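# Lift three sand cores from mould onto plywood boards

## Task

Remove three sand cores from the mould and set each one down on the plywood boards next to it, then release them: the elongated core with the rounded nose, plus the two upright bladed cores in the mould half on the robot's right. The remaining two cores must stay upright inside the mould.

## Robot and tools

Robot: two six-joint arms, left_arm and right_arm, each ending in a two-finger gripper. Joint order for every row and every per-joint list in results is waist, shoulder, elbow, wrist pitch, wrist yaw, wrist roll, followed by the gripper. Stated joint ranges in rad: waist -2.618 to 3.054, shoulder 0.000 to 3.142, elbow 0.000 to 3.142, wrist pitch -1.571 to 1.571, wrist yaw -1.571 to 1.571, wrist roll -2.094 to 2.094. True limits may differ by up to 0.059 rad either way.

Frames: the scene frame has its origin at table-top height halfway between the nominal bases, +z up, +x pointing out over the table, and left_arm on the +y side (arm names do not match image sides). Calibrated bases: left_arm at (+0.031, +0.345, 0) m, quat_wxyz (+1.000, 0, 0, +0.008); right_arm at (+0.030, -0.335, 0) m, quat_wxyz (+1.000, 0, 0, -0.014). Hand positions, velocities and wrist-camera poses in results are given in each arm's own base frame; the table and fixed cameras use the scene frame. The gripper's fingers point along its +z and separate along its y. end_effector_position is the spot between the pads, roughly 1 cm short of the fingertips; reported hand pose can be off by a few cm, more when reaching far.

execute_actions(actions, cameras): actions is a list of actions; each action is a list of 1 to 15 rows, one row per 1/30 s step, and a short action repeats its last row to fill 15 steps. Every row is a single list of 14 numbers in [-1, 1] covering both arms: left_arm's six joint values then its opening, then right_arm's six joint values then its opening. Joint values are offsets, not poses: each counts from the Joint targets held when that action began (not from the previous row), so sending the same offset in the next action moves further. Scale: 1.0 equals 2.224 rad for waist, shoulder and elbow, and 8.485 rad for the three wrist joints. The opening is absolute: +1 fully open, -1 shut. To keep an arm still, send 0 offsets and repeat its current opening (0 is a real opening command). An action that would push a joint more than 0.059 rad outside its range is rejected for both arms; a malformed action rejects the whole call. An empty actions list just reports state and images. cameras: names to show; omitted, null or ["all"] gives all, [] gives none.

move(target, speed, blend, opening_speed, blocking, cameras): target is one 14-number row, or a list of up to 15 such rows, laid out and scaled as above; every row's offsets count from the Joint targets at the time of the call, not from the previous row. All joints travel together, so hands follow curves, and nothing avoids obstacles or the other arm. speed: top joint speed in rad/s, 0.01 to 12.57 (default 0.5), one value or one per target. blend: rad by which intermediate targets may be cut. opening_speed: rate of opening change per second on the -1..+1 scale, at least 0.2; use it to close gently on cores. blocking=false returns after about 0.5 s while the move continues. The result adds a move: line ending done, off_target (resting more than 0.035 rad away), moving, held or fault, possibly with limits=held. done does not prove contact or a grasp.

wait(seconds 0 to 10, cameras) lets time pass with commands held. stop(cameras) brakes a running move. zoom_image(camera, region) enlarges part of the newest image of cam_left_wrist or cam_right_wrist; region is [x0, y0, x1, y1] pixels from the top-left, at most 504 by 504. finished_scene(scene) ends the current scene given its number; call nothing after it in that reply.

Results: Joint positions (rad, plus finger gap in m, 0.094 open), Joint velocities ("within noise" when still), Joint targets (the base for your next offsets), Joint torques (N m, offset and noisy, nonzero in free air; joints 1 to 3 wrap at ±28), grip_measured (opening on the command scale, reads slightly wide when empty and up to about 0.064 narrower than a firmly squeezed part), grip_effort_nm (gripper motor effort, negative closing; not a pad force), Tool commands, and end_effector_position/quat_wxyz. "joint sent to its limit" means a joint was clipped at its end; "joint command not followed" means the clearance check altered targets. Images come from cam_left_wrist and cam_right_wrist, both 896x504.

Motion notes: each joint target can lead its measured angle by at most 0.339 rad (big joints) or 2.2 rad (wrists), and targets placing the hand over 200 mm from where it is get scaled back, so large changes need several actions. To end a push, command targets back past the measured positions. Release only with an opening well above grip_measured, and only once the part is resting.

Avoid: dropping cores or releasing them while moving, knocking over the two cores that must stay, striking the mould or table, arms touching or one gripper closing on the other, loads on the wrist camera cables, and anything leaving the table. Holding loads or staying stretched heats motors: MOTOR HOT appears near 75 °C, an OVER-TEMPERATURE FAULT at 90 °C folds that arm away for good. Loose objects may occasionally get nudged.

Each tool is called after ">>>" as name(argument=value, ...), one argument or row to a line, values as JSON.

## Session

>>> execute_actions(
  actions=[],
)

Nothing of this call was run. Scene 2 begins with your next reply.

>>> execute_actions(
  actions=[],
)

Scene clock: 0.00 s.
left_arm: end_effector_position=(+0.3491, -0.0518, +0.2089) grip_measured=+1.000 grip_effort_nm=n/a end_effector_quat_wxyz=(+0.533, -0.007, +0.816, -0.226) | right_arm: end_effector_position=(+0.3047, +0.0784, +0.1820) grip_measured=+1.000 grip_effort_nm=n/a end_effector_quat_wxyz=(+0.477, +0.034, +0.863, +0.162)
Joint positions: left_arm=[0.064 1.008 0.577 0.059 0.429 -0.249 0.094] | right_arm=[0.21 0.845 0.563 -0.234 -0.068 0.329 0.094]
Joint velocities: within noise
Joint torques (N m): no reading
Heat: left arm: 31 °C; right arm: 31 °C.
Joint targets: left_arm=[0.064 1.000 0.586 0.062 0.431 -0.247] | right_arm=[0.210 0.838 0.575 -0.230 -0.068 0.327]
Tool commands: left_gripper/opening=+1.0 right_gripper/opening=+1.0

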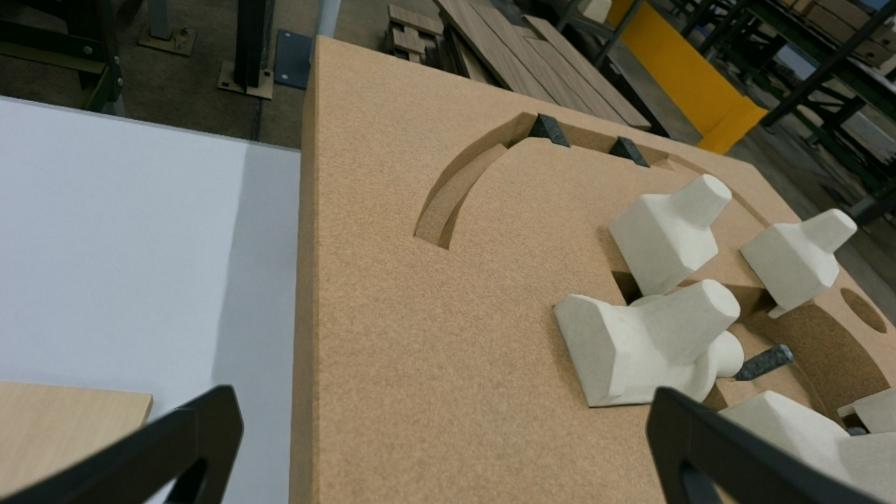

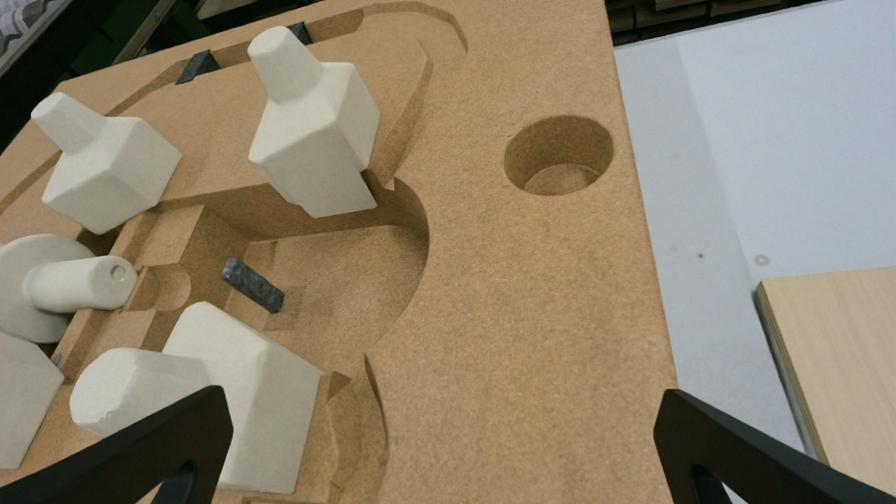

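>>> move(
  target=[
    [-0.0288,0.045,0.321,-0.0898,-0.0508,0.0291,1,0,0.0728,0.326,-0.0554,0.008,-0.0385,1],
    [-0.2536,0.2248,0.5459,-0.1252,-0.0508,0.0291,1,0.1304,0.2977,0.5508,-0.0907,0.008,-0.0385,1],
  ],
  speed=0.9,
  blend=0.1,
)

Scene clock: 7.83 s.
left_arm: end_effector_position=(+0.3575, -0.1955, +0.3433) grip_measured=+1.000 grip_effort_nm=0.032 end_effector_quat_wxyz=(+0.401, +0.224, +0.882, -0.107) | right_arm: end_effector_position=(+0.3598, +0.1973, +0.3384) grip_measured=+1.000 grip_effort_nm=0.027 end_effector_quat_wxyz=(+0.398, -0.223, +0.884, +0.104)
Joint positions: left_arm=[-0.499 1.492 1.774 -0.995 0.009 -0.005 0.094] | right_arm=[0.497 1.502 1.769 -0.99 -0.005 0.006 0.094]
Joint velocities: within noise
Joint torques (N m): left_arm=[-0.02 -4.64 7.28 1.83 -0.08 -0.01] | right_arm=[0.16 -5.34 8.01 1.18 0.04 -0.11]
Heat: left arm: 33 °C; right arm: 33 °C.
Joint targets: left_arm=[-0.500 1.500 1.800 -1.000 0.000 0.000] | right_arm=[0.499 1.500 1.800 -1.000 0.000 0.000]
move: done

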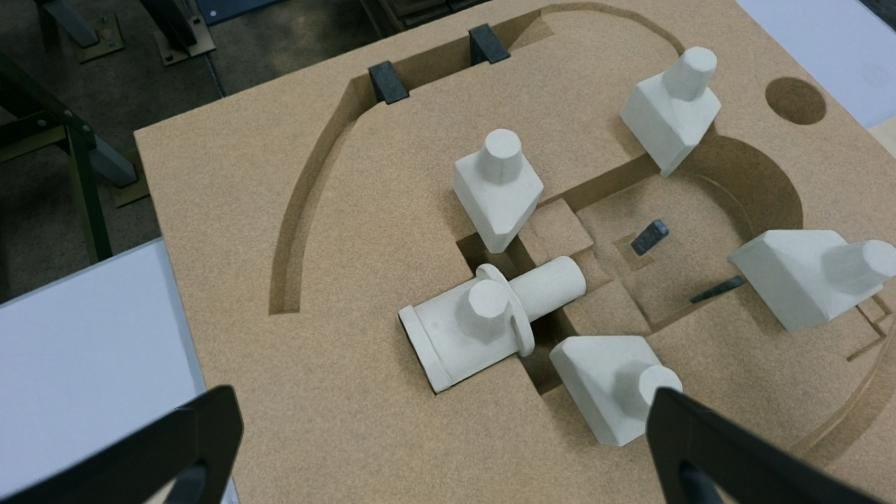

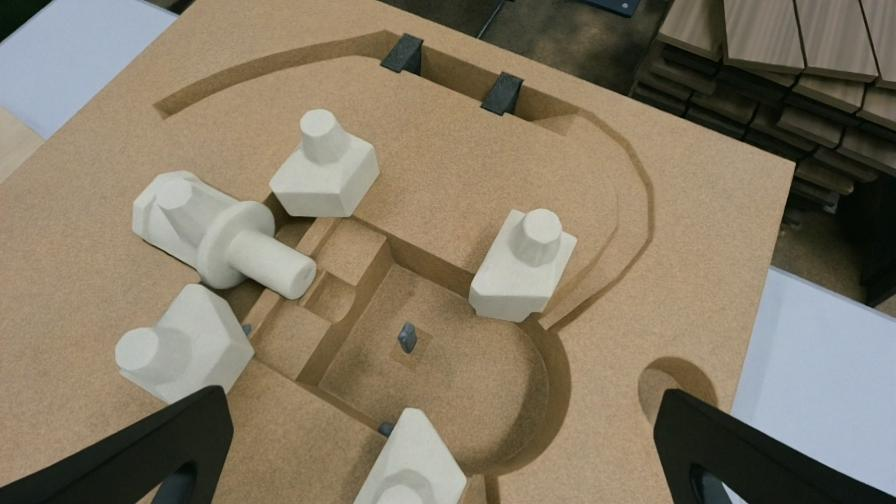

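>>> move(
  target=[-0.0256,0.205,0.1034,-0.0101,0,0,1,0.0207,0.0593,-0.0562,-0.0198,0,0,1],
  speed=0.7,
)

Scene clock: 32.00 s.
left_arm: end_effector_position=(+0.4161, -0.2561, +0.2229) grip_measured=+1.000 grip_effort_nm=0.032 end_effector_quat_wxyz=(+0.257, +0.261, +0.927, -0.077) | right_arm: end_effector_position=(+0.3335, +0.2018, +0.2303) grip_measured=+1.000 grip_effort_nm=0.027 end_effector_quat_wxyz=(+0.221, -0.257, +0.938, +0.064)
Joint positions: left_arm=[-0.551 1.949 2.004 -1.081 0.008 -0.005 0.094] | right_arm=[0.54 1.631 1.681 -1.156 -0.005 0.006 0.094]
Joint velocities: within noise
Joint torques (N m): left_arm=[-0.4 -8.75 7.35 1.39 -0.05 0.01] | right_arm=[0.54 -6.17 5.12 0.76 0.04 -0.11]
Heat: left arm: 36 °C; right arm: 36 °C.
Joint targets: left_arm=[-0.557 1.956 2.030 -1.085 0.000 0.000] | right_arm=[0.546 1.632 1.675 -1.168 0.000 0.000]
move: done

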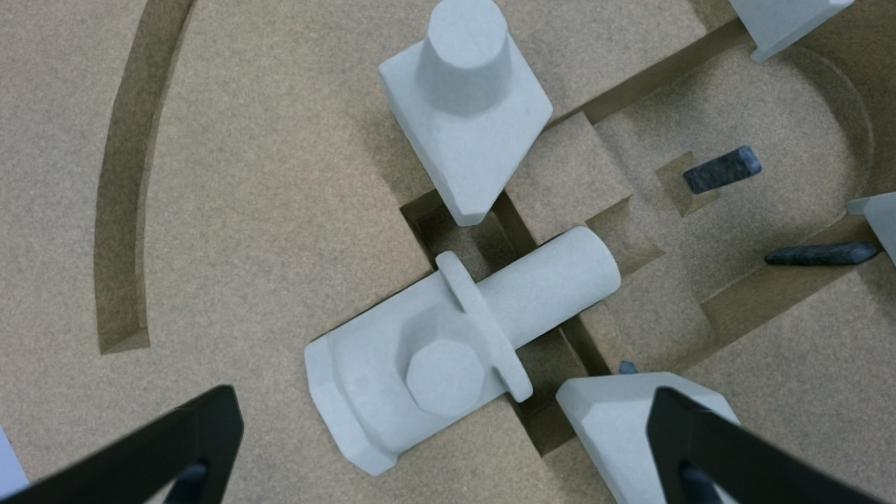

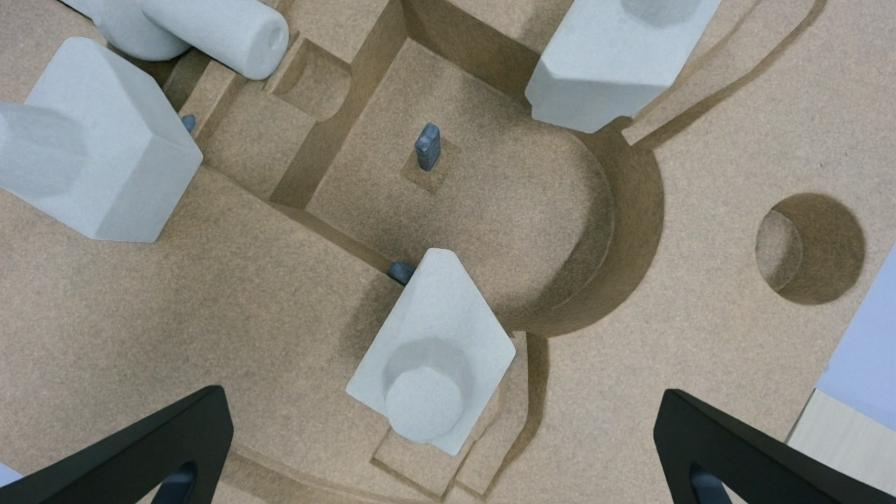

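>>> move(
  target=[0,-0.0209,-0.1529,0.0335,0,0,1,0.0076,-0.0409,-0.1686,0.0363,0,0,1],
  speed=0.3,
)

>>> move(
  target=[0,0,0,0,0,0,-0.75,0,0,0,0,0,0,-0.75],
  opening_speed=0.8,
)

Scene clock: 40.63 s.
left_arm: end_effector_position=(+0.4179, -0.2569, +0.1419) grip_measured=+1.000 grip_effort_nm=0.032 end_effector_quat_wxyz=(+0.239, +0.262, +0.932, -0.071) | right_arm: end_effector_position=(+0.3187, +0.1995, +0.1489) grip_measured=+1.000 grip_effort_nm=0.022 end_effector_quat_wxyz=(+0.203, -0.265, +0.941, +0.061)
Joint positions: left_arm=[-0.551 1.949 1.7 -0.818 0.006 -0.004 0.094] | right_arm=[0.555 1.571 1.309 -0.881 -0.005 0.006 0.094]
Joint velocities: within noise
Joint torques (N m): left_arm=[-0.43 -12.26 4.71 1.52 -0.04 0.01] | right_arm=[0.7 -8.49 5.08 0.97 0.04 -0.11]
Heat: left arm: 36 °C; right arm: 34 °C.
Joint targets: left_arm=[-0.557 1.909 1.690 -0.801 0.000 0.000] | right_arm=[0.562 1.541 1.300 -0.860 0.000 0.000]
move: off_target (left_arm); left_arm: the shoulder is farthest, 0.040 rad from its target

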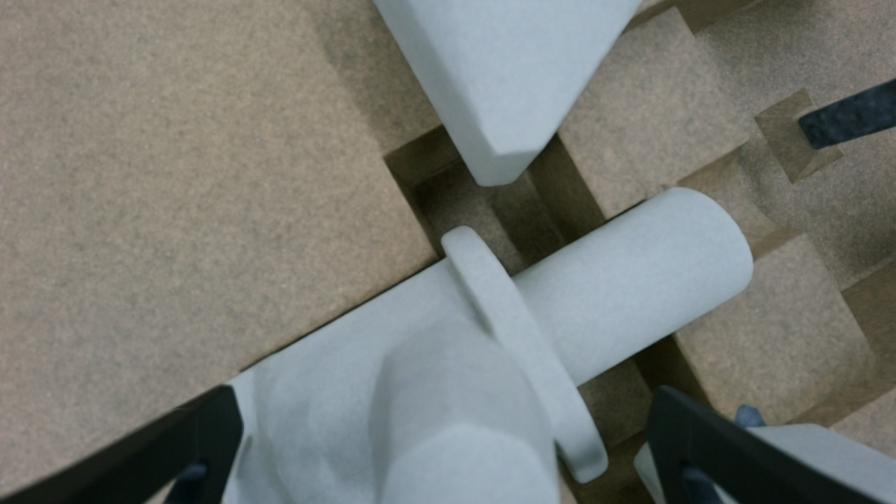

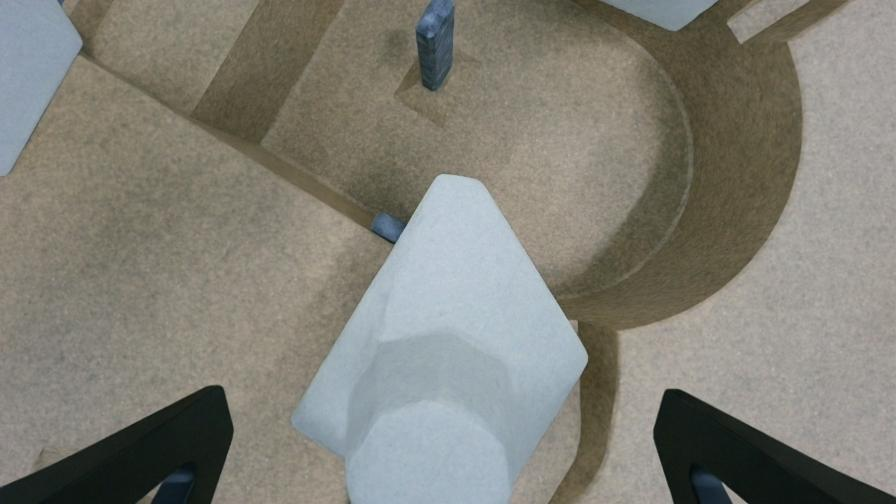

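Scene clock: 43.03 s.
left_arm: end_effector_position=(+0.4157, -0.2608, +0.1420) grip_measured=+0.085 grip_effort_nm=-1.004 end_effector_quat_wxyz=(+0.238, +0.266, +0.931, -0.076) | right_arm: end_effector_position=(+0.3182, +0.2006, +0.1504) grip_measured=-0.262 grip_effort_nm=-1.009 end_effector_quat_wxyz=(+0.205, -0.267, +0.939, +0.061)
Joint positions: left_arm=[-0.557 1.949 1.7 -0.817 0.015 -0.004 0.051] | right_arm=[0.558 1.568 1.309 -0.88 -0.004 0.004 0.035]
Joint velocities: within noise
Joint torques (N m): left_arm=[0.05 -12.36 4.51 1.54 -0.14 -0.01] | right_arm=[0.4 -8.09 5.11 0.96 0.03 -0.09]
Heat: left arm: 36 °C; right arm: 34 °C.
Joint targets: left_arm=[-0.557 1.909 1.690 -0.801 0.000 0.000] | right_arm=[0.563 1.541 1.300 -0.860 0.000 0.000]
move: off_target (left_arm); left_arm: the shoulder is farthest, 0.040 rad from its target

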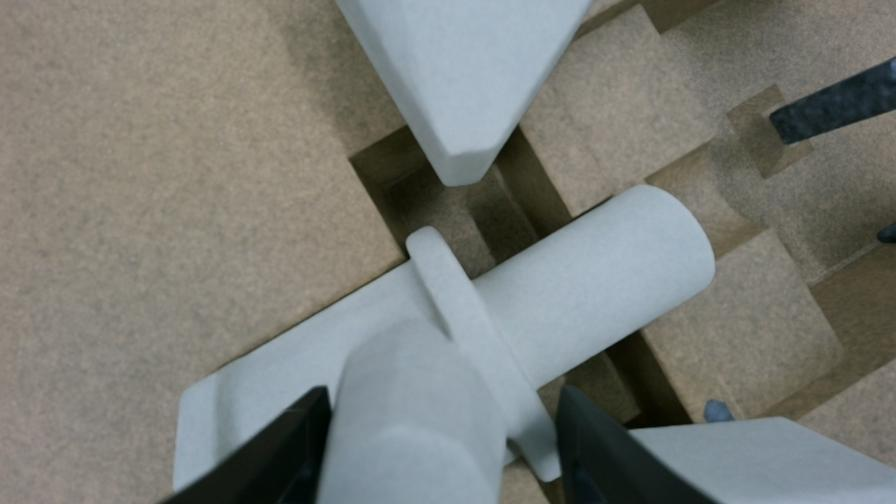

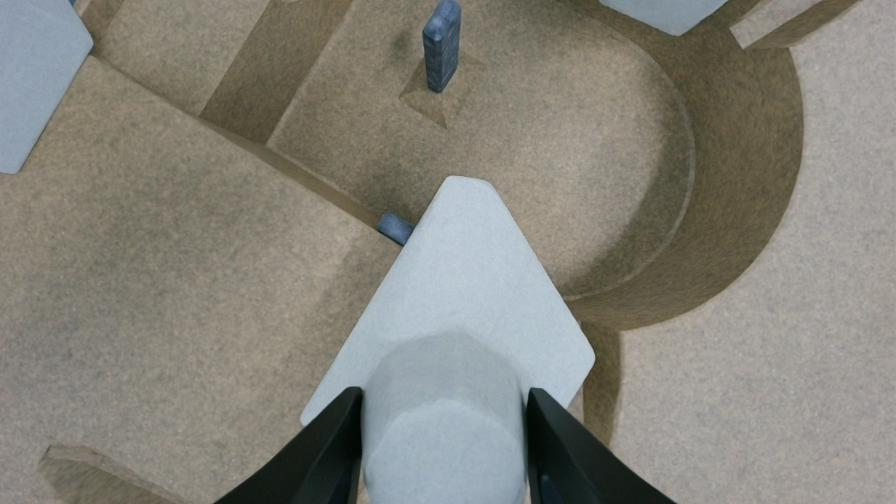

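>>> move(
  target=[
    [0,0,0,0,0,0,0.5,0,0.0085,0.1034,-0.0257,0,0,-0.75],
    [0,0,0.0157,-0.0041,0,0,0.5,0,0.0342,0.2235,-0.0504,0,0,-0.75],
    [0,0,0.0157,-0.0041,0,0,-0.75,0,0.0342,0.2235,-0.0504,0,0,-0.75],
  ],
  speed=0.3,
  opening_speed=1.0,
)

Scene clock: 54.10 s.
left_arm: end_effector_position=(+0.4123, -0.2592, +0.1400) grip_measured=+0.117 grip_effort_nm=-1.004 end_effector_quat_wxyz=(+0.230, +0.268, +0.933, -0.073) | right_arm: end_effector_position=(+0.3066, +0.1934, +0.2401) grip_measured=-0.268 grip_effort_nm=-1.004 end_effector_quat_wxyz=(+0.182, -0.269, +0.944, +0.055)
Joint positions: left_arm=[-0.559 1.949 1.7 -0.834 0.013 -0.003 0.052] | right_arm=[0.558 1.622 1.749 -1.315 -0.004 0.004 0.034]
Joint velocities: within noise
Joint torques (N m): left_arm=[0.2 -12.3 7.43 1.32 -0.11 -0.02] | right_arm=[0.43 -6.38 9.16 0.95 0.03 -0.1]
Heat: left arm: 38 °C; right arm: 35 °C.
Joint targets: left_arm=[-0.557 1.909 1.725 -0.836 0.000 0.001] | right_arm=[0.563 1.617 1.797 -1.287 0.000 0.000]
move: off_target (left_arm, right_arm); target 3's new numbers were sent with left_arm's shoulder 0.040 rad from that target; left_arm: the shoulder is farthest, 0.040 rad from its target; right_arm: the elbow is farthest, 0.048 rad from its target

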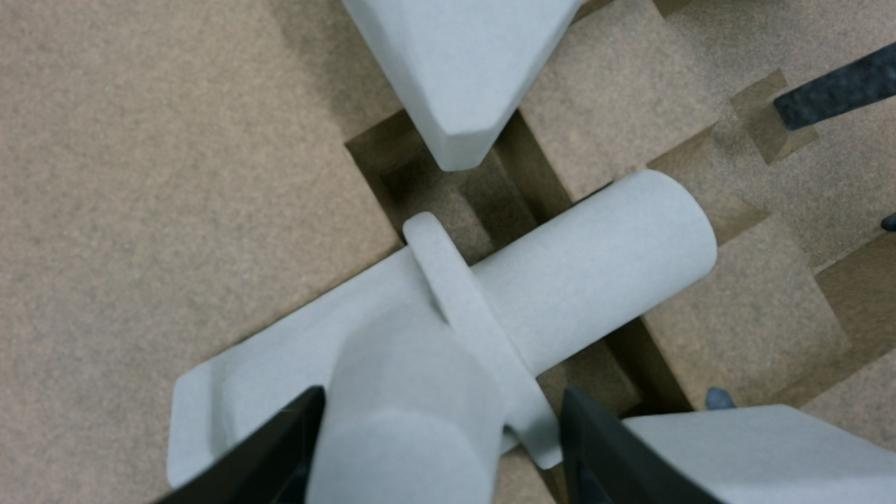

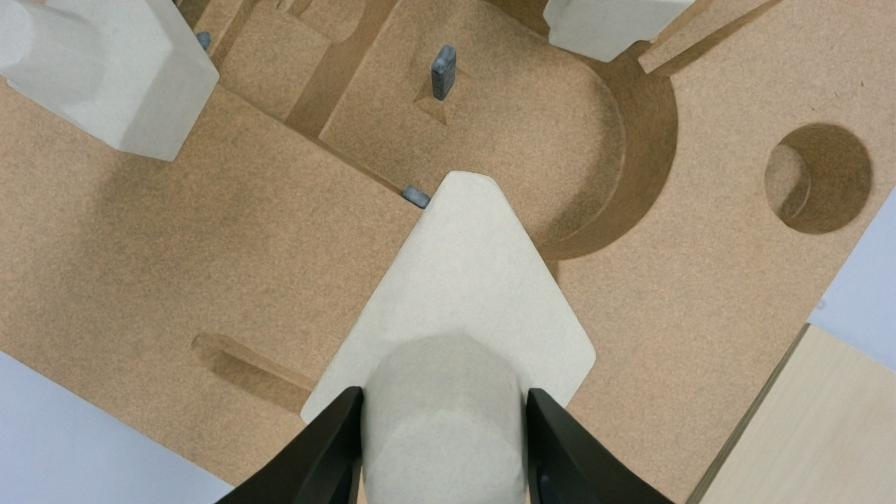

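>>> move(
  target=[
    [0,0,0,0,0,0,0.5,0,0,0,0,0,0,-0.75],
    [0,0,0.0247,-0.0058,0,0,0.5,-0.469,-0.1502,-0.138,-0.0039,0,0,-0.75],
  ],
  speed=0.6,
  opening_speed=1.5,
)

Scene clock: 62.47 s.
left_arm: end_effector_position=(+0.4135, -0.2591, +0.1540) grip_measured=+0.498 grip_effort_nm=0.125 end_effector_quat_wxyz=(+0.233, +0.267, +0.932, -0.072) | right_arm: end_effector_position=(+0.2486, -0.1282, +0.2429) grip_measured=-0.268 grip_effort_nm=-1.009 end_effector_quat_wxyz=(+0.188, +0.235, +0.953, -0.047)
Joint positions: left_arm=[-0.559 1.949 1.753 -0.881 0.009 -0.003 0.07] | right_arm=[-0.478 1.317 1.487 -1.352 0.003 0.004 0.034]
Joint velocities: within noise
Joint torques (N m): left_arm=[0.02 -12.31 7.65 1.32 -0.06 -0.01] | right_arm=[-0.27 -6.12 5.42 1.02 -0.03 -0.09]
Heat: left arm: 40 °C; right arm: 34 °C.
Joint targets: left_arm=[-0.557 1.909 1.780 -0.885 0.000 0.001] | right_arm=[-0.481 1.283 1.490 -1.320 0.000 0.000]
move: off_target (left_arm); left_arm: the shoulder is farthest, 0.040 rad from its target

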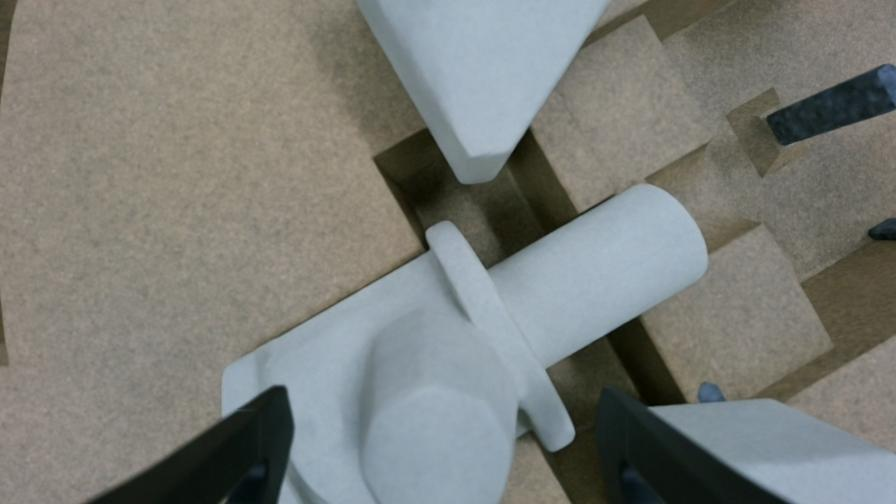

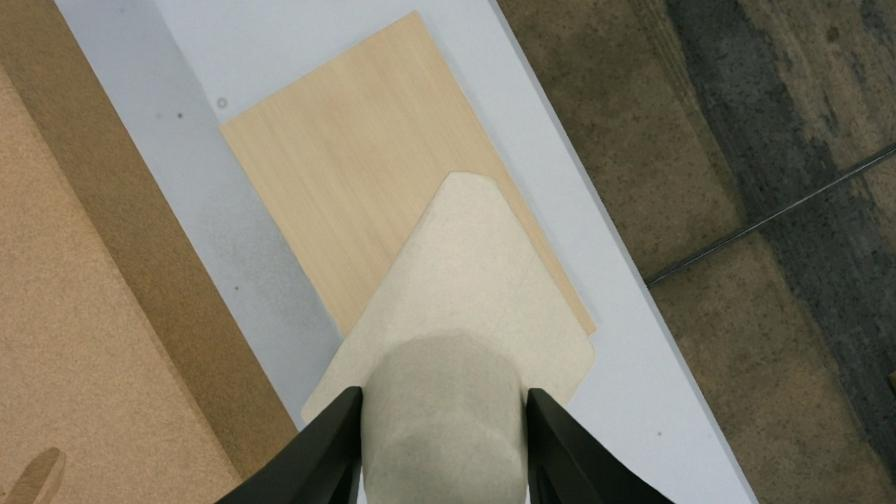

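>>> move(
  target=[
    [0,0,0,0,0,0,-0.75,0,0,0,0,0,0,-0.75],
    [0,0.0207,0.0922,-0.0218,0,0,-0.75,-0.1,0.029,-0.0607,0.0103,-0.0254,-0.0689,-0.75],
    [0,0.0418,0.1821,-0.0389,0,0,-0.75,-0.2,0.0585,-0.1214,0.0206,-0.0507,-0.1379,-0.75],
  ],
  speed=0.5,
  opening_speed=1.0,
)

Scene clock: 82.20 s.
left_arm: end_effector_position=(+0.4004, -0.2488, +0.2204) grip_measured=-0.283 grip_effort_nm=-1.009 end_effector_quat_wxyz=(+0.205, +0.270, +0.939, -0.058) | right_arm: end_effector_position=(+0.2214, -0.1786, +0.1557) grip_measured=-0.268 grip_effort_nm=-1.004 end_effector_quat_wxyz=(+0.209, -0.134, +0.969, +0.016)
Joint positions: left_arm=[-0.559 2.007 2.133 -1.267 -0.001 0.002 0.034] | right_arm=[-0.92 1.419 1.217 -1.182 -0.38 -1.159 0.034]
Joint velocities: within noise
Joint torques (N m): left_arm=[0.09 -9.61 9.43 1.79 0.02 -0.07] | right_arm=[-0.46 -4.81 5.64 0.75 -0.67 -0.19]
Heat: left arm: 42 °C; right arm: 34 °C.
Joint targets: left_arm=[-0.557 2.003 2.185 -1.215 0.000 0.000] | right_arm=[-0.926 1.413 1.220 -1.146 -0.430 -1.170]
move: off_target (left_arm, right_arm); left_arm: the elbow is farthest, 0.052 rad from its target; right_arm: the wrist yaw is farthest, 0.050 rad from its target

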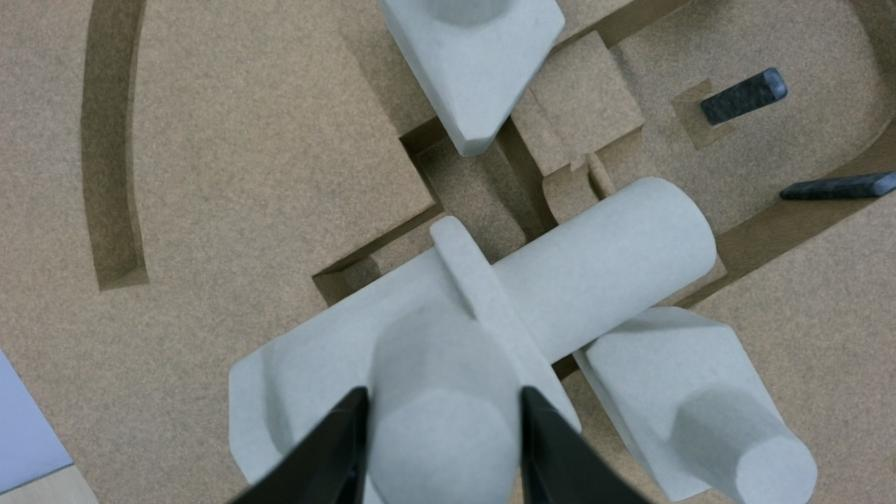

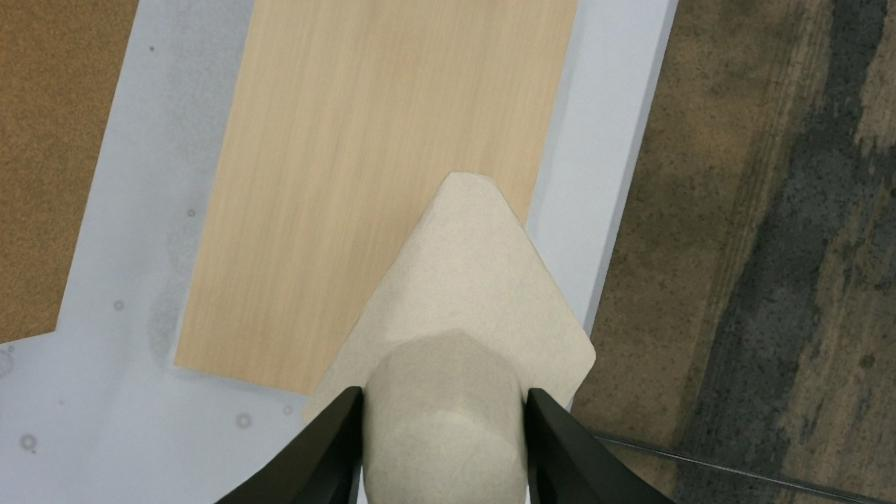

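>>> move(
  target=[
    [0,-0.1272,-0.1731,0.0468,0,0,-0.75,0.0135,0.01,-0.038,0.0115,0,0,-0.75],
    [0.3831,-0.3206,-0.4069,0.0218,-0.0309,-0.0536,-0.75,0.0135,0.0193,-0.0742,0.0219,0,0,-0.75],
  ],
  speed=[0.35,0.5],
)

Scene clock: 96.77 s.
left_arm: end_effector_position=(+0.2805, +0.1288, +0.1921) grip_measured=-0.282 grip_effort_nm=-1.004 end_effector_quat_wxyz=(+0.209, -0.373, +0.899, +0.097) | right_arm: end_effector_position=(+0.2279, -0.1763, +0.1080) grip_measured=-0.268 grip_effort_nm=-1.004 end_effector_quat_wxyz=(+0.209, -0.142, +0.967, +0.027)
Joint positions: left_arm=[0.293 1.341 1.269 -1.091 -0.231 -0.447 0.034] | right_arm=[-0.902 1.457 1.06 -1.001 -0.39 -1.16 0.034]
Joint velocities: within noise
Joint torques (N m): left_arm=[0.16 -8.01 6.04 1.85 -0.47 -0.18] | right_arm=[0.61 -4.67 5.03 0.77 -0.57 -0.15]
Heat: left arm: 40 °C; right arm: 33 °C.
Joint targets: left_arm=[0.295 1.289 1.280 -1.030 -0.262 -0.455] | right_arm=[-0.895 1.456 1.055 -0.960 -0.430 -1.170]
move: off_target (left_arm, right_arm); left_arm: the wrist pitch is farthest, 0.061 rad from its target; right_arm: the wrist pitch is farthest, 0.041 rad from its target

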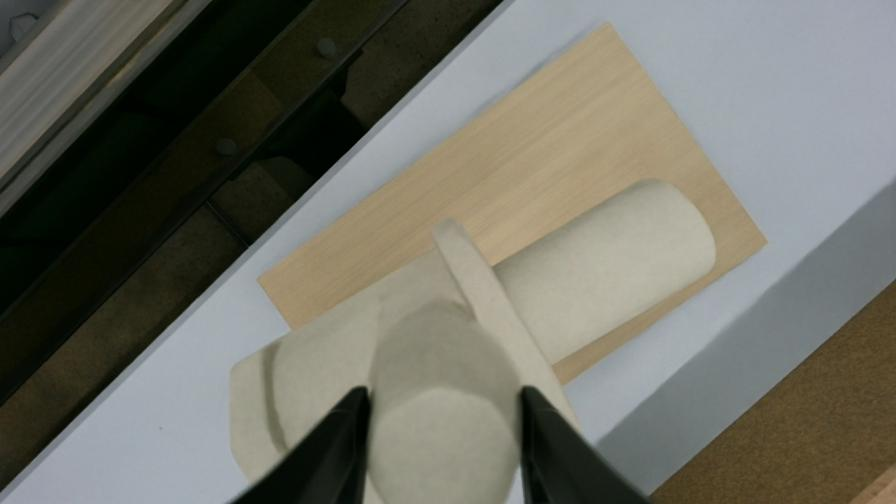

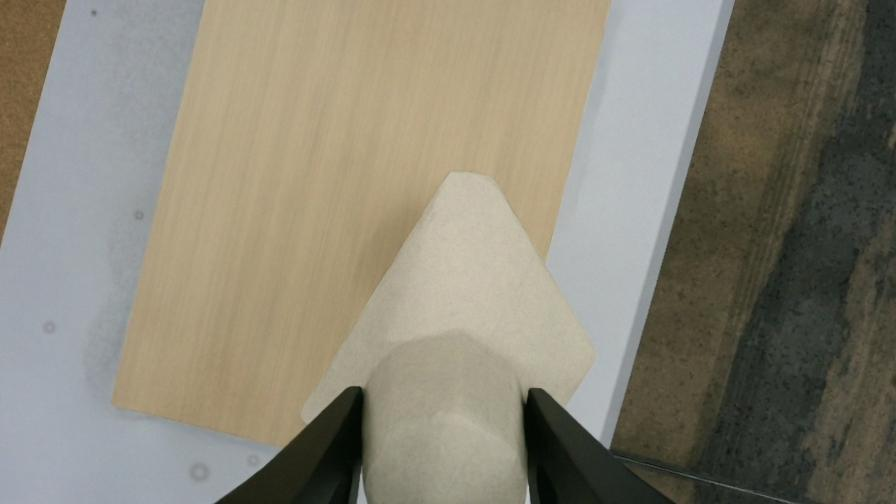

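>>> move(
  target=[
    [-0.0112,0.0324,-0.098,0.0365,0,0,-0.75,0,0.0007,-0.0083,0.0024,0,0,-0.75],
    [-0.0112,0.0387,-0.1326,0.0483,0,0,-0.75,0,0.0013,-0.0166,0.0047,0,0,-0.75],
  ],
  speed=[0.35,0.1],
)

Scene clock: 110.43 s.
left_arm: end_effector_position=(+0.3058, +0.1314, +0.1178) grip_measured=-0.282 grip_effort_nm=-0.999 end_effector_quat_wxyz=(+0.240, -0.368, +0.894, +0.093) | right_arm: end_effector_position=(+0.2288, -0.1753, +0.1066) grip_measured=-0.268 grip_effort_nm=-1.009 end_effector_quat_wxyz=(+0.214, -0.143, +0.966, +0.026)
Joint positions: left_arm=[0.278 1.381 0.978 -0.699 -0.232 -0.447 0.034] | right_arm=[-0.902 1.451 1.046 -0.986 -0.398 -1.16 0.034]
Joint velocities: within noise
Joint torques (N m): left_arm=[-0.54 -4.85 5.81 2.14 -0.46 -0.13] | right_arm=[0.61 -3.97 3.3 1.05 -0.5 -0.15]
Heat: left arm: 38 °C; right arm: 33 °C.
Joint targets: left_arm=[0.270 1.376 0.986 -0.620 -0.262 -0.454] | right_arm=[-0.895 1.459 1.019 -0.920 -0.430 -1.170]
move: off_target (left_arm, right_arm); left_arm: the wrist pitch is farthest, 0.079 rad from its target; right_arm: the wrist pitch is farthest, 0.066 rad from its target

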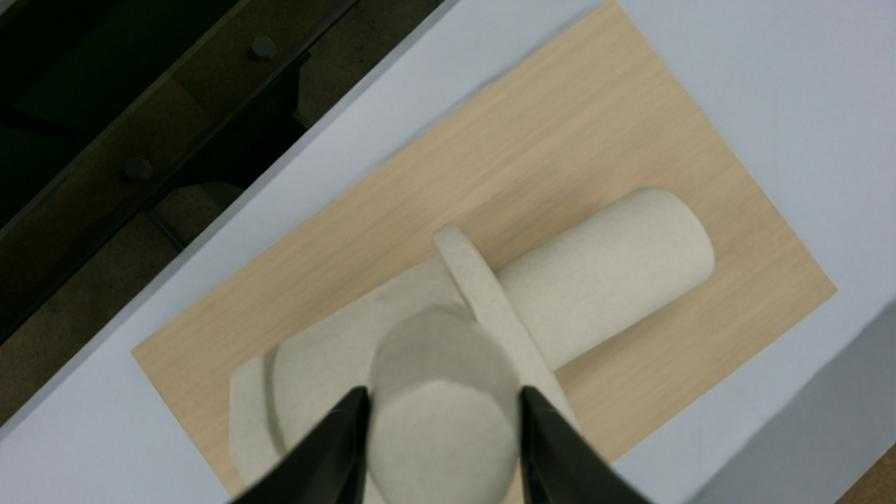

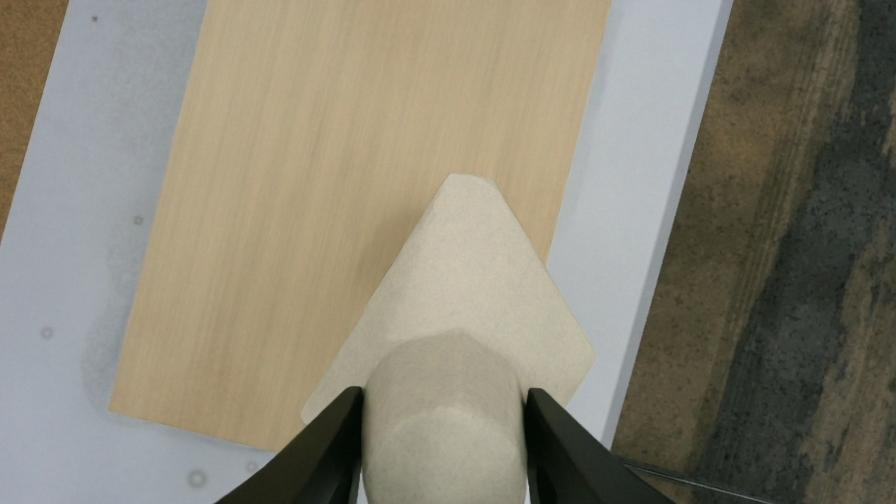

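>>> move(
  target=[0,0,0,0,0,0,0.35,0,0,0,0,0,0,0.1],
  opening_speed=0.5,
)

Scene clock: 114.77 s.
left_arm: end_effector_position=(+0.3177, +0.1369, +0.1253) grip_measured=+0.348 grip_effort_nm=0.120 end_effector_quat_wxyz=(+0.269, -0.370, +0.884, +0.095) | right_arm: end_effector_position=(+0.2310, -0.1729, +0.1017) grip_measured=+0.097 grip_effort_nm=0.173 end_effector_quat_wxyz=(+0.221, -0.145, +0.964, +0.030)
Joint positions: left_arm=[0.278 1.381 0.978 -0.637 -0.243 -0.448 0.063] | right_arm=[-0.901 1.454 1.024 -0.961 -0.415 -1.162 0.052]
Joint velocities: within noise
Joint torques (N m): left_arm=[-0.59 -4.82 5.89 1.58 -0.32 -0.12] | right_arm=[0.46 -4.23 4.89 0.78 -0.34 -0.13]
Heat: left arm: 37 °C; right arm: 33 °C.
Joint targets: left_arm=[0.270 1.376 0.985 -0.620 -0.262 -0.454] | right_arm=[-0.895 1.459 1.018 -0.920 -0.430 -1.170]
move: off_target (right_arm); right_arm: the wrist pitch is farthest, 0.041 rad from its target

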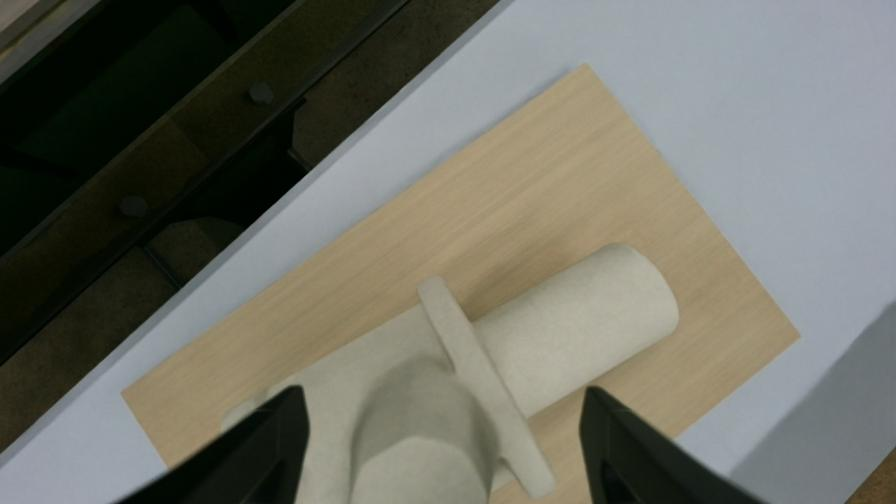

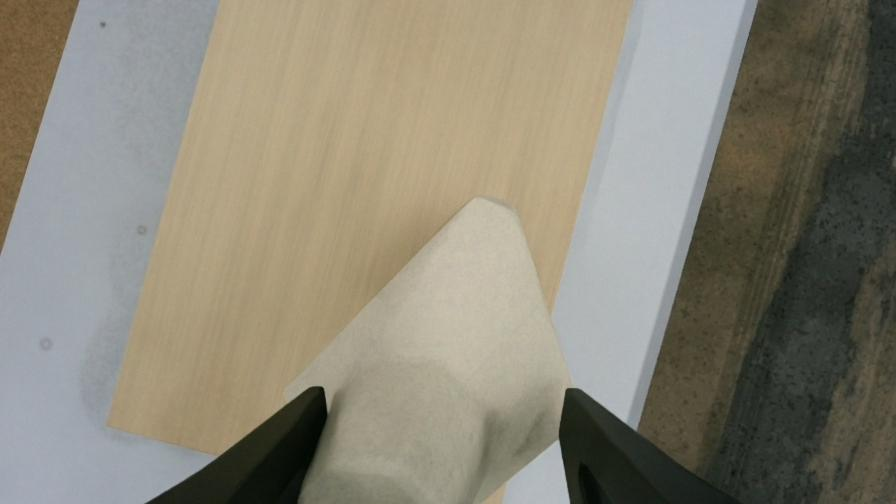

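>>> move(
  target=[
    [-0.0,-0.0225,0.0787,-0.0265,0,0,0.35,0.0355,-0.0674,-0.0674,-0.0012,0,0,0.1],
    [0,-0.045,0.1574,-0.053,0,0,0.35,0.0639,-0.0944,-0.1439,0.0118,0,0,0.1],
  ],
  speed=0.16,
)

Scene clock: 126.93 s.
left_arm: end_effector_position=(+0.2902, +0.1293, +0.2224) grip_measured=+0.348 grip_effort_nm=0.129 end_effector_quat_wxyz=(+0.263, -0.370, +0.886, +0.096) | right_arm: end_effector_position=(+0.2512, -0.1197, +0.0912) grip_measured=+0.098 grip_effort_nm=0.139 end_effector_quat_wxyz=(+0.300, -0.248, +0.921, -0.022)
Joint positions: left_arm=[0.278 1.299 1.31 -1.065 -0.245 -0.448 0.063] | right_arm=[-0.755 1.239 0.741 -0.684 -0.484 -1.183 0.052]
Joint velocities: within noise
Joint torques (N m): left_arm=[-0.51 -5.53 7.27 1.31 -0.32 -0.12] | right_arm=[0.13 -2.32 2.35 -0.53 0.29 0.1]
Heat: left arm: 37 °C; right arm: 33 °C.
Joint targets: left_arm=[0.270 1.275 1.336 -1.070 -0.262 -0.454] | right_arm=[-0.753 1.249 0.698 -0.820 -0.430 -1.170]
move: off_target (right_arm); right_arm: the wrist pitch is farthest, 0.136 rad from its target

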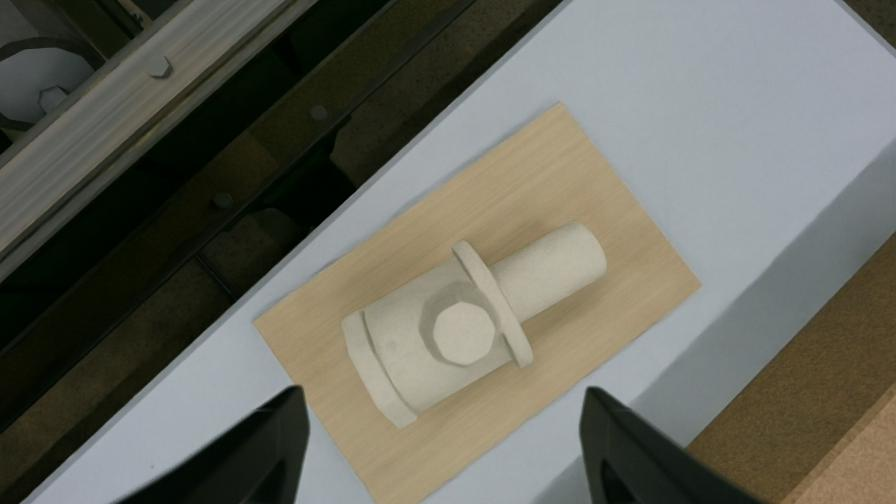

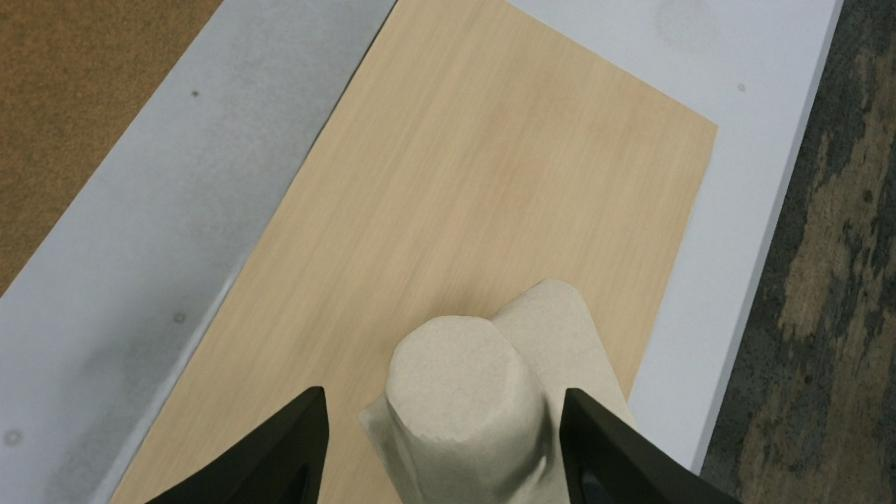

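>>> zoom_image(
  camera="cam_right_wrist",
  region=[250, 220, 700, 504],
)

Scaled by 1.120.

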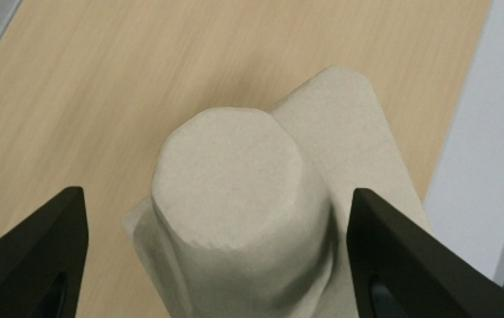

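>>> move(
  target=[0,0,0,0,0,0,0.35,0,-0.0045,0.0549,0.0071,-0.0059,0,0.1],
  speed=0.15,
)

Scene clock: 134.80 s.
left_arm: end_effector_position=(+0.2900, +0.1293, +0.2223) grip_measured=+0.348 grip_effort_nm=0.120 end_effector_quat_wxyz=(+0.262, -0.370, +0.886, +0.096) | right_arm: end_effector_position=(+0.2498, -0.1217, +0.1008) grip_measured=+0.098 grip_effort_nm=0.144 end_effector_quat_wxyz=(+0.291, -0.242, +0.926, -0.019)
Joint positions: left_arm=[0.278 1.299 1.31 -1.066 -0.245 -0.448 0.063] | right_arm=[-0.755 1.239 0.79 -0.746 -0.469 -1.175 0.052]
Joint velocities: within noise
Joint torques (N m): left_arm=[-0.54 -5.57 7.32 1.32 -0.3 -0.15] | right_arm=[0.1 -3.12 8.05 0.57 -0.32 0.01]
Heat: left arm: 37 °C; right arm: 32 °C.
Joint targets: left_arm=[0.270 1.275 1.336 -1.070 -0.262 -0.454] | right_arm=[-0.753 1.239 0.820 -0.760 -0.480 -1.170]
move: done

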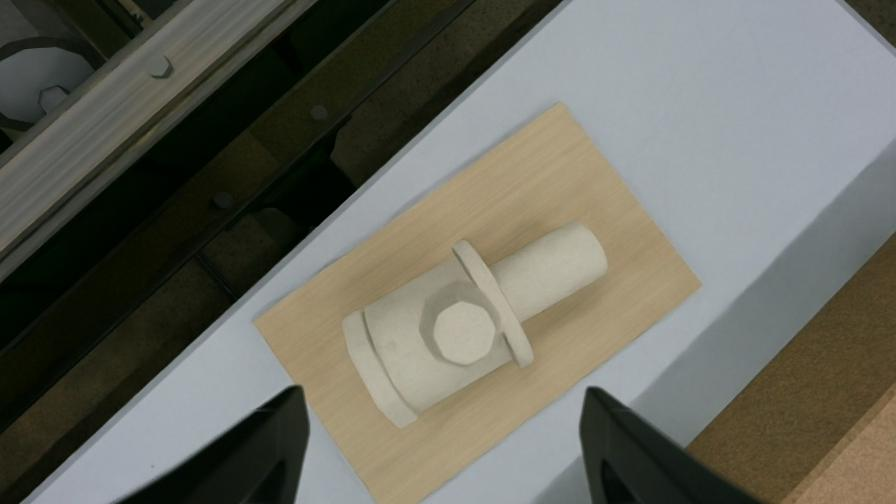

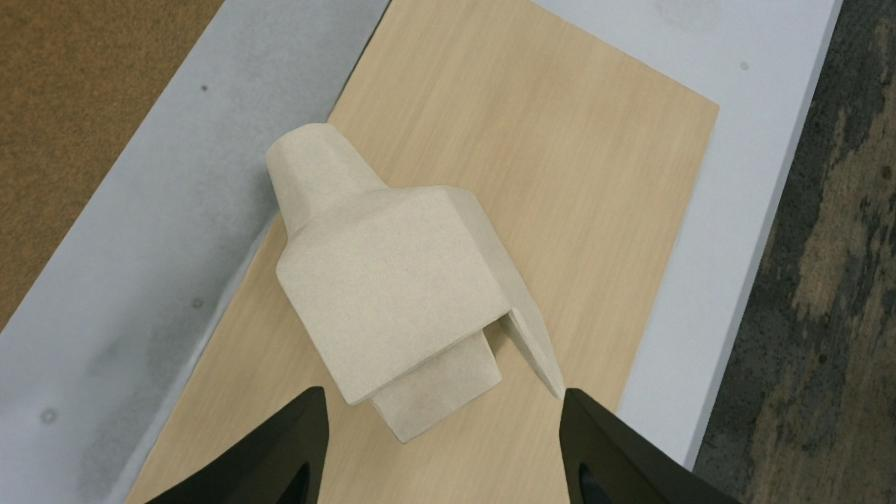

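>>> move(
  target=[
    [0,0,0,0,0,0,0.35,0.0238,0.0049,0.2833,-0.0519,0.033,0.079,0.1],
    [0,0,0,0,0,0,0.35,0.509,0.3692,0.562,-0.016,0.0566,0.1379,1],
  ],
  speed=[0.5,0.9],
)

Scene clock: 157.40 s.
left_arm: end_effector_position=(+0.2900, +0.1293, +0.2223) grip_measured=+0.348 grip_effort_nm=0.125 end_effector_quat_wxyz=(+0.262, -0.370, +0.886, +0.096) | right_arm: end_effector_position=(+0.4988, +0.2027, +0.2047) grip_measured=+0.997 grip_effort_nm=0.178 end_effector_quat_wxyz=(+0.306, -0.184, +0.932, +0.061)
Joint positions: left_arm=[0.278 1.299 1.31 -1.066 -0.245 -0.448 0.063] | right_arm=[0.382 2.059 2.038 -0.916 -0.006 -0.006 0.094]
Joint velocities: within noise
Joint torques (N m): left_arm=[-0.54 -5.57 7.39 1.33 -0.31 -0.15] | right_arm=[-0.32 -9.83 8.42 1.22 0.06 0.03]
Heat: left arm: 37 °C; right arm: 34 °C.
Joint targets: left_arm=[0.270 1.275 1.336 -1.070 -0.262 -0.454] | right_arm=[0.379 2.060 2.070 -0.896 0.000 0.000]
move: done

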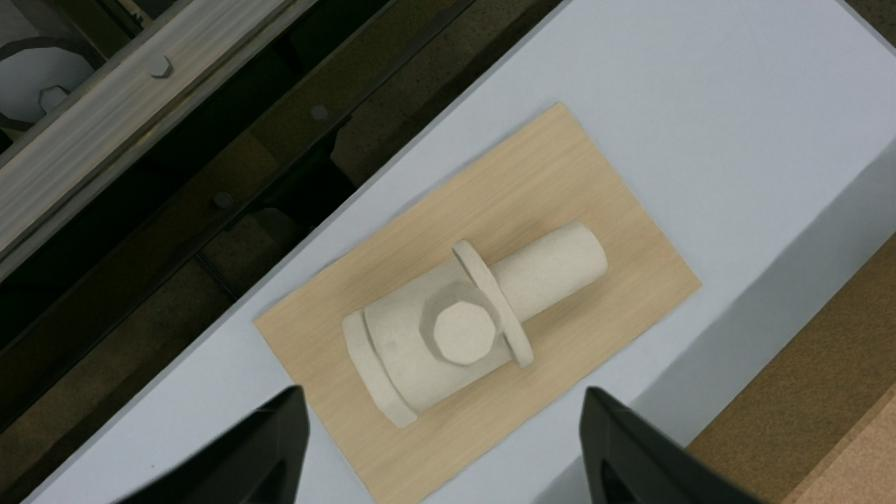

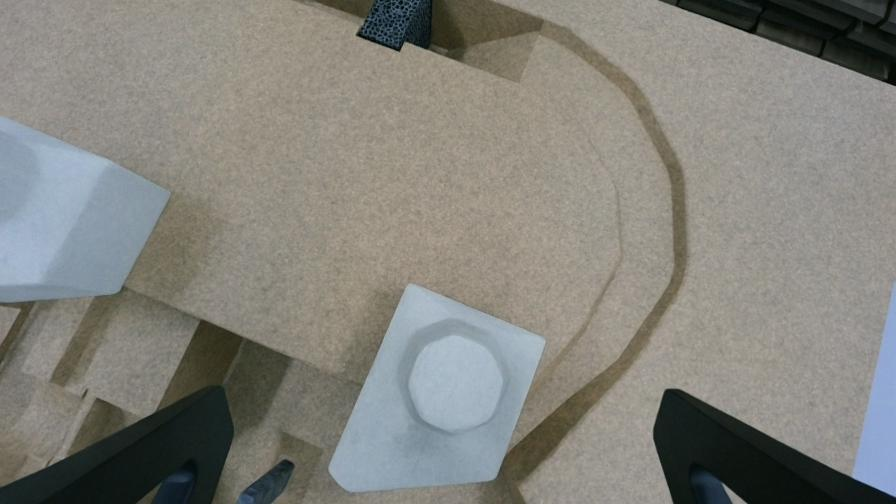

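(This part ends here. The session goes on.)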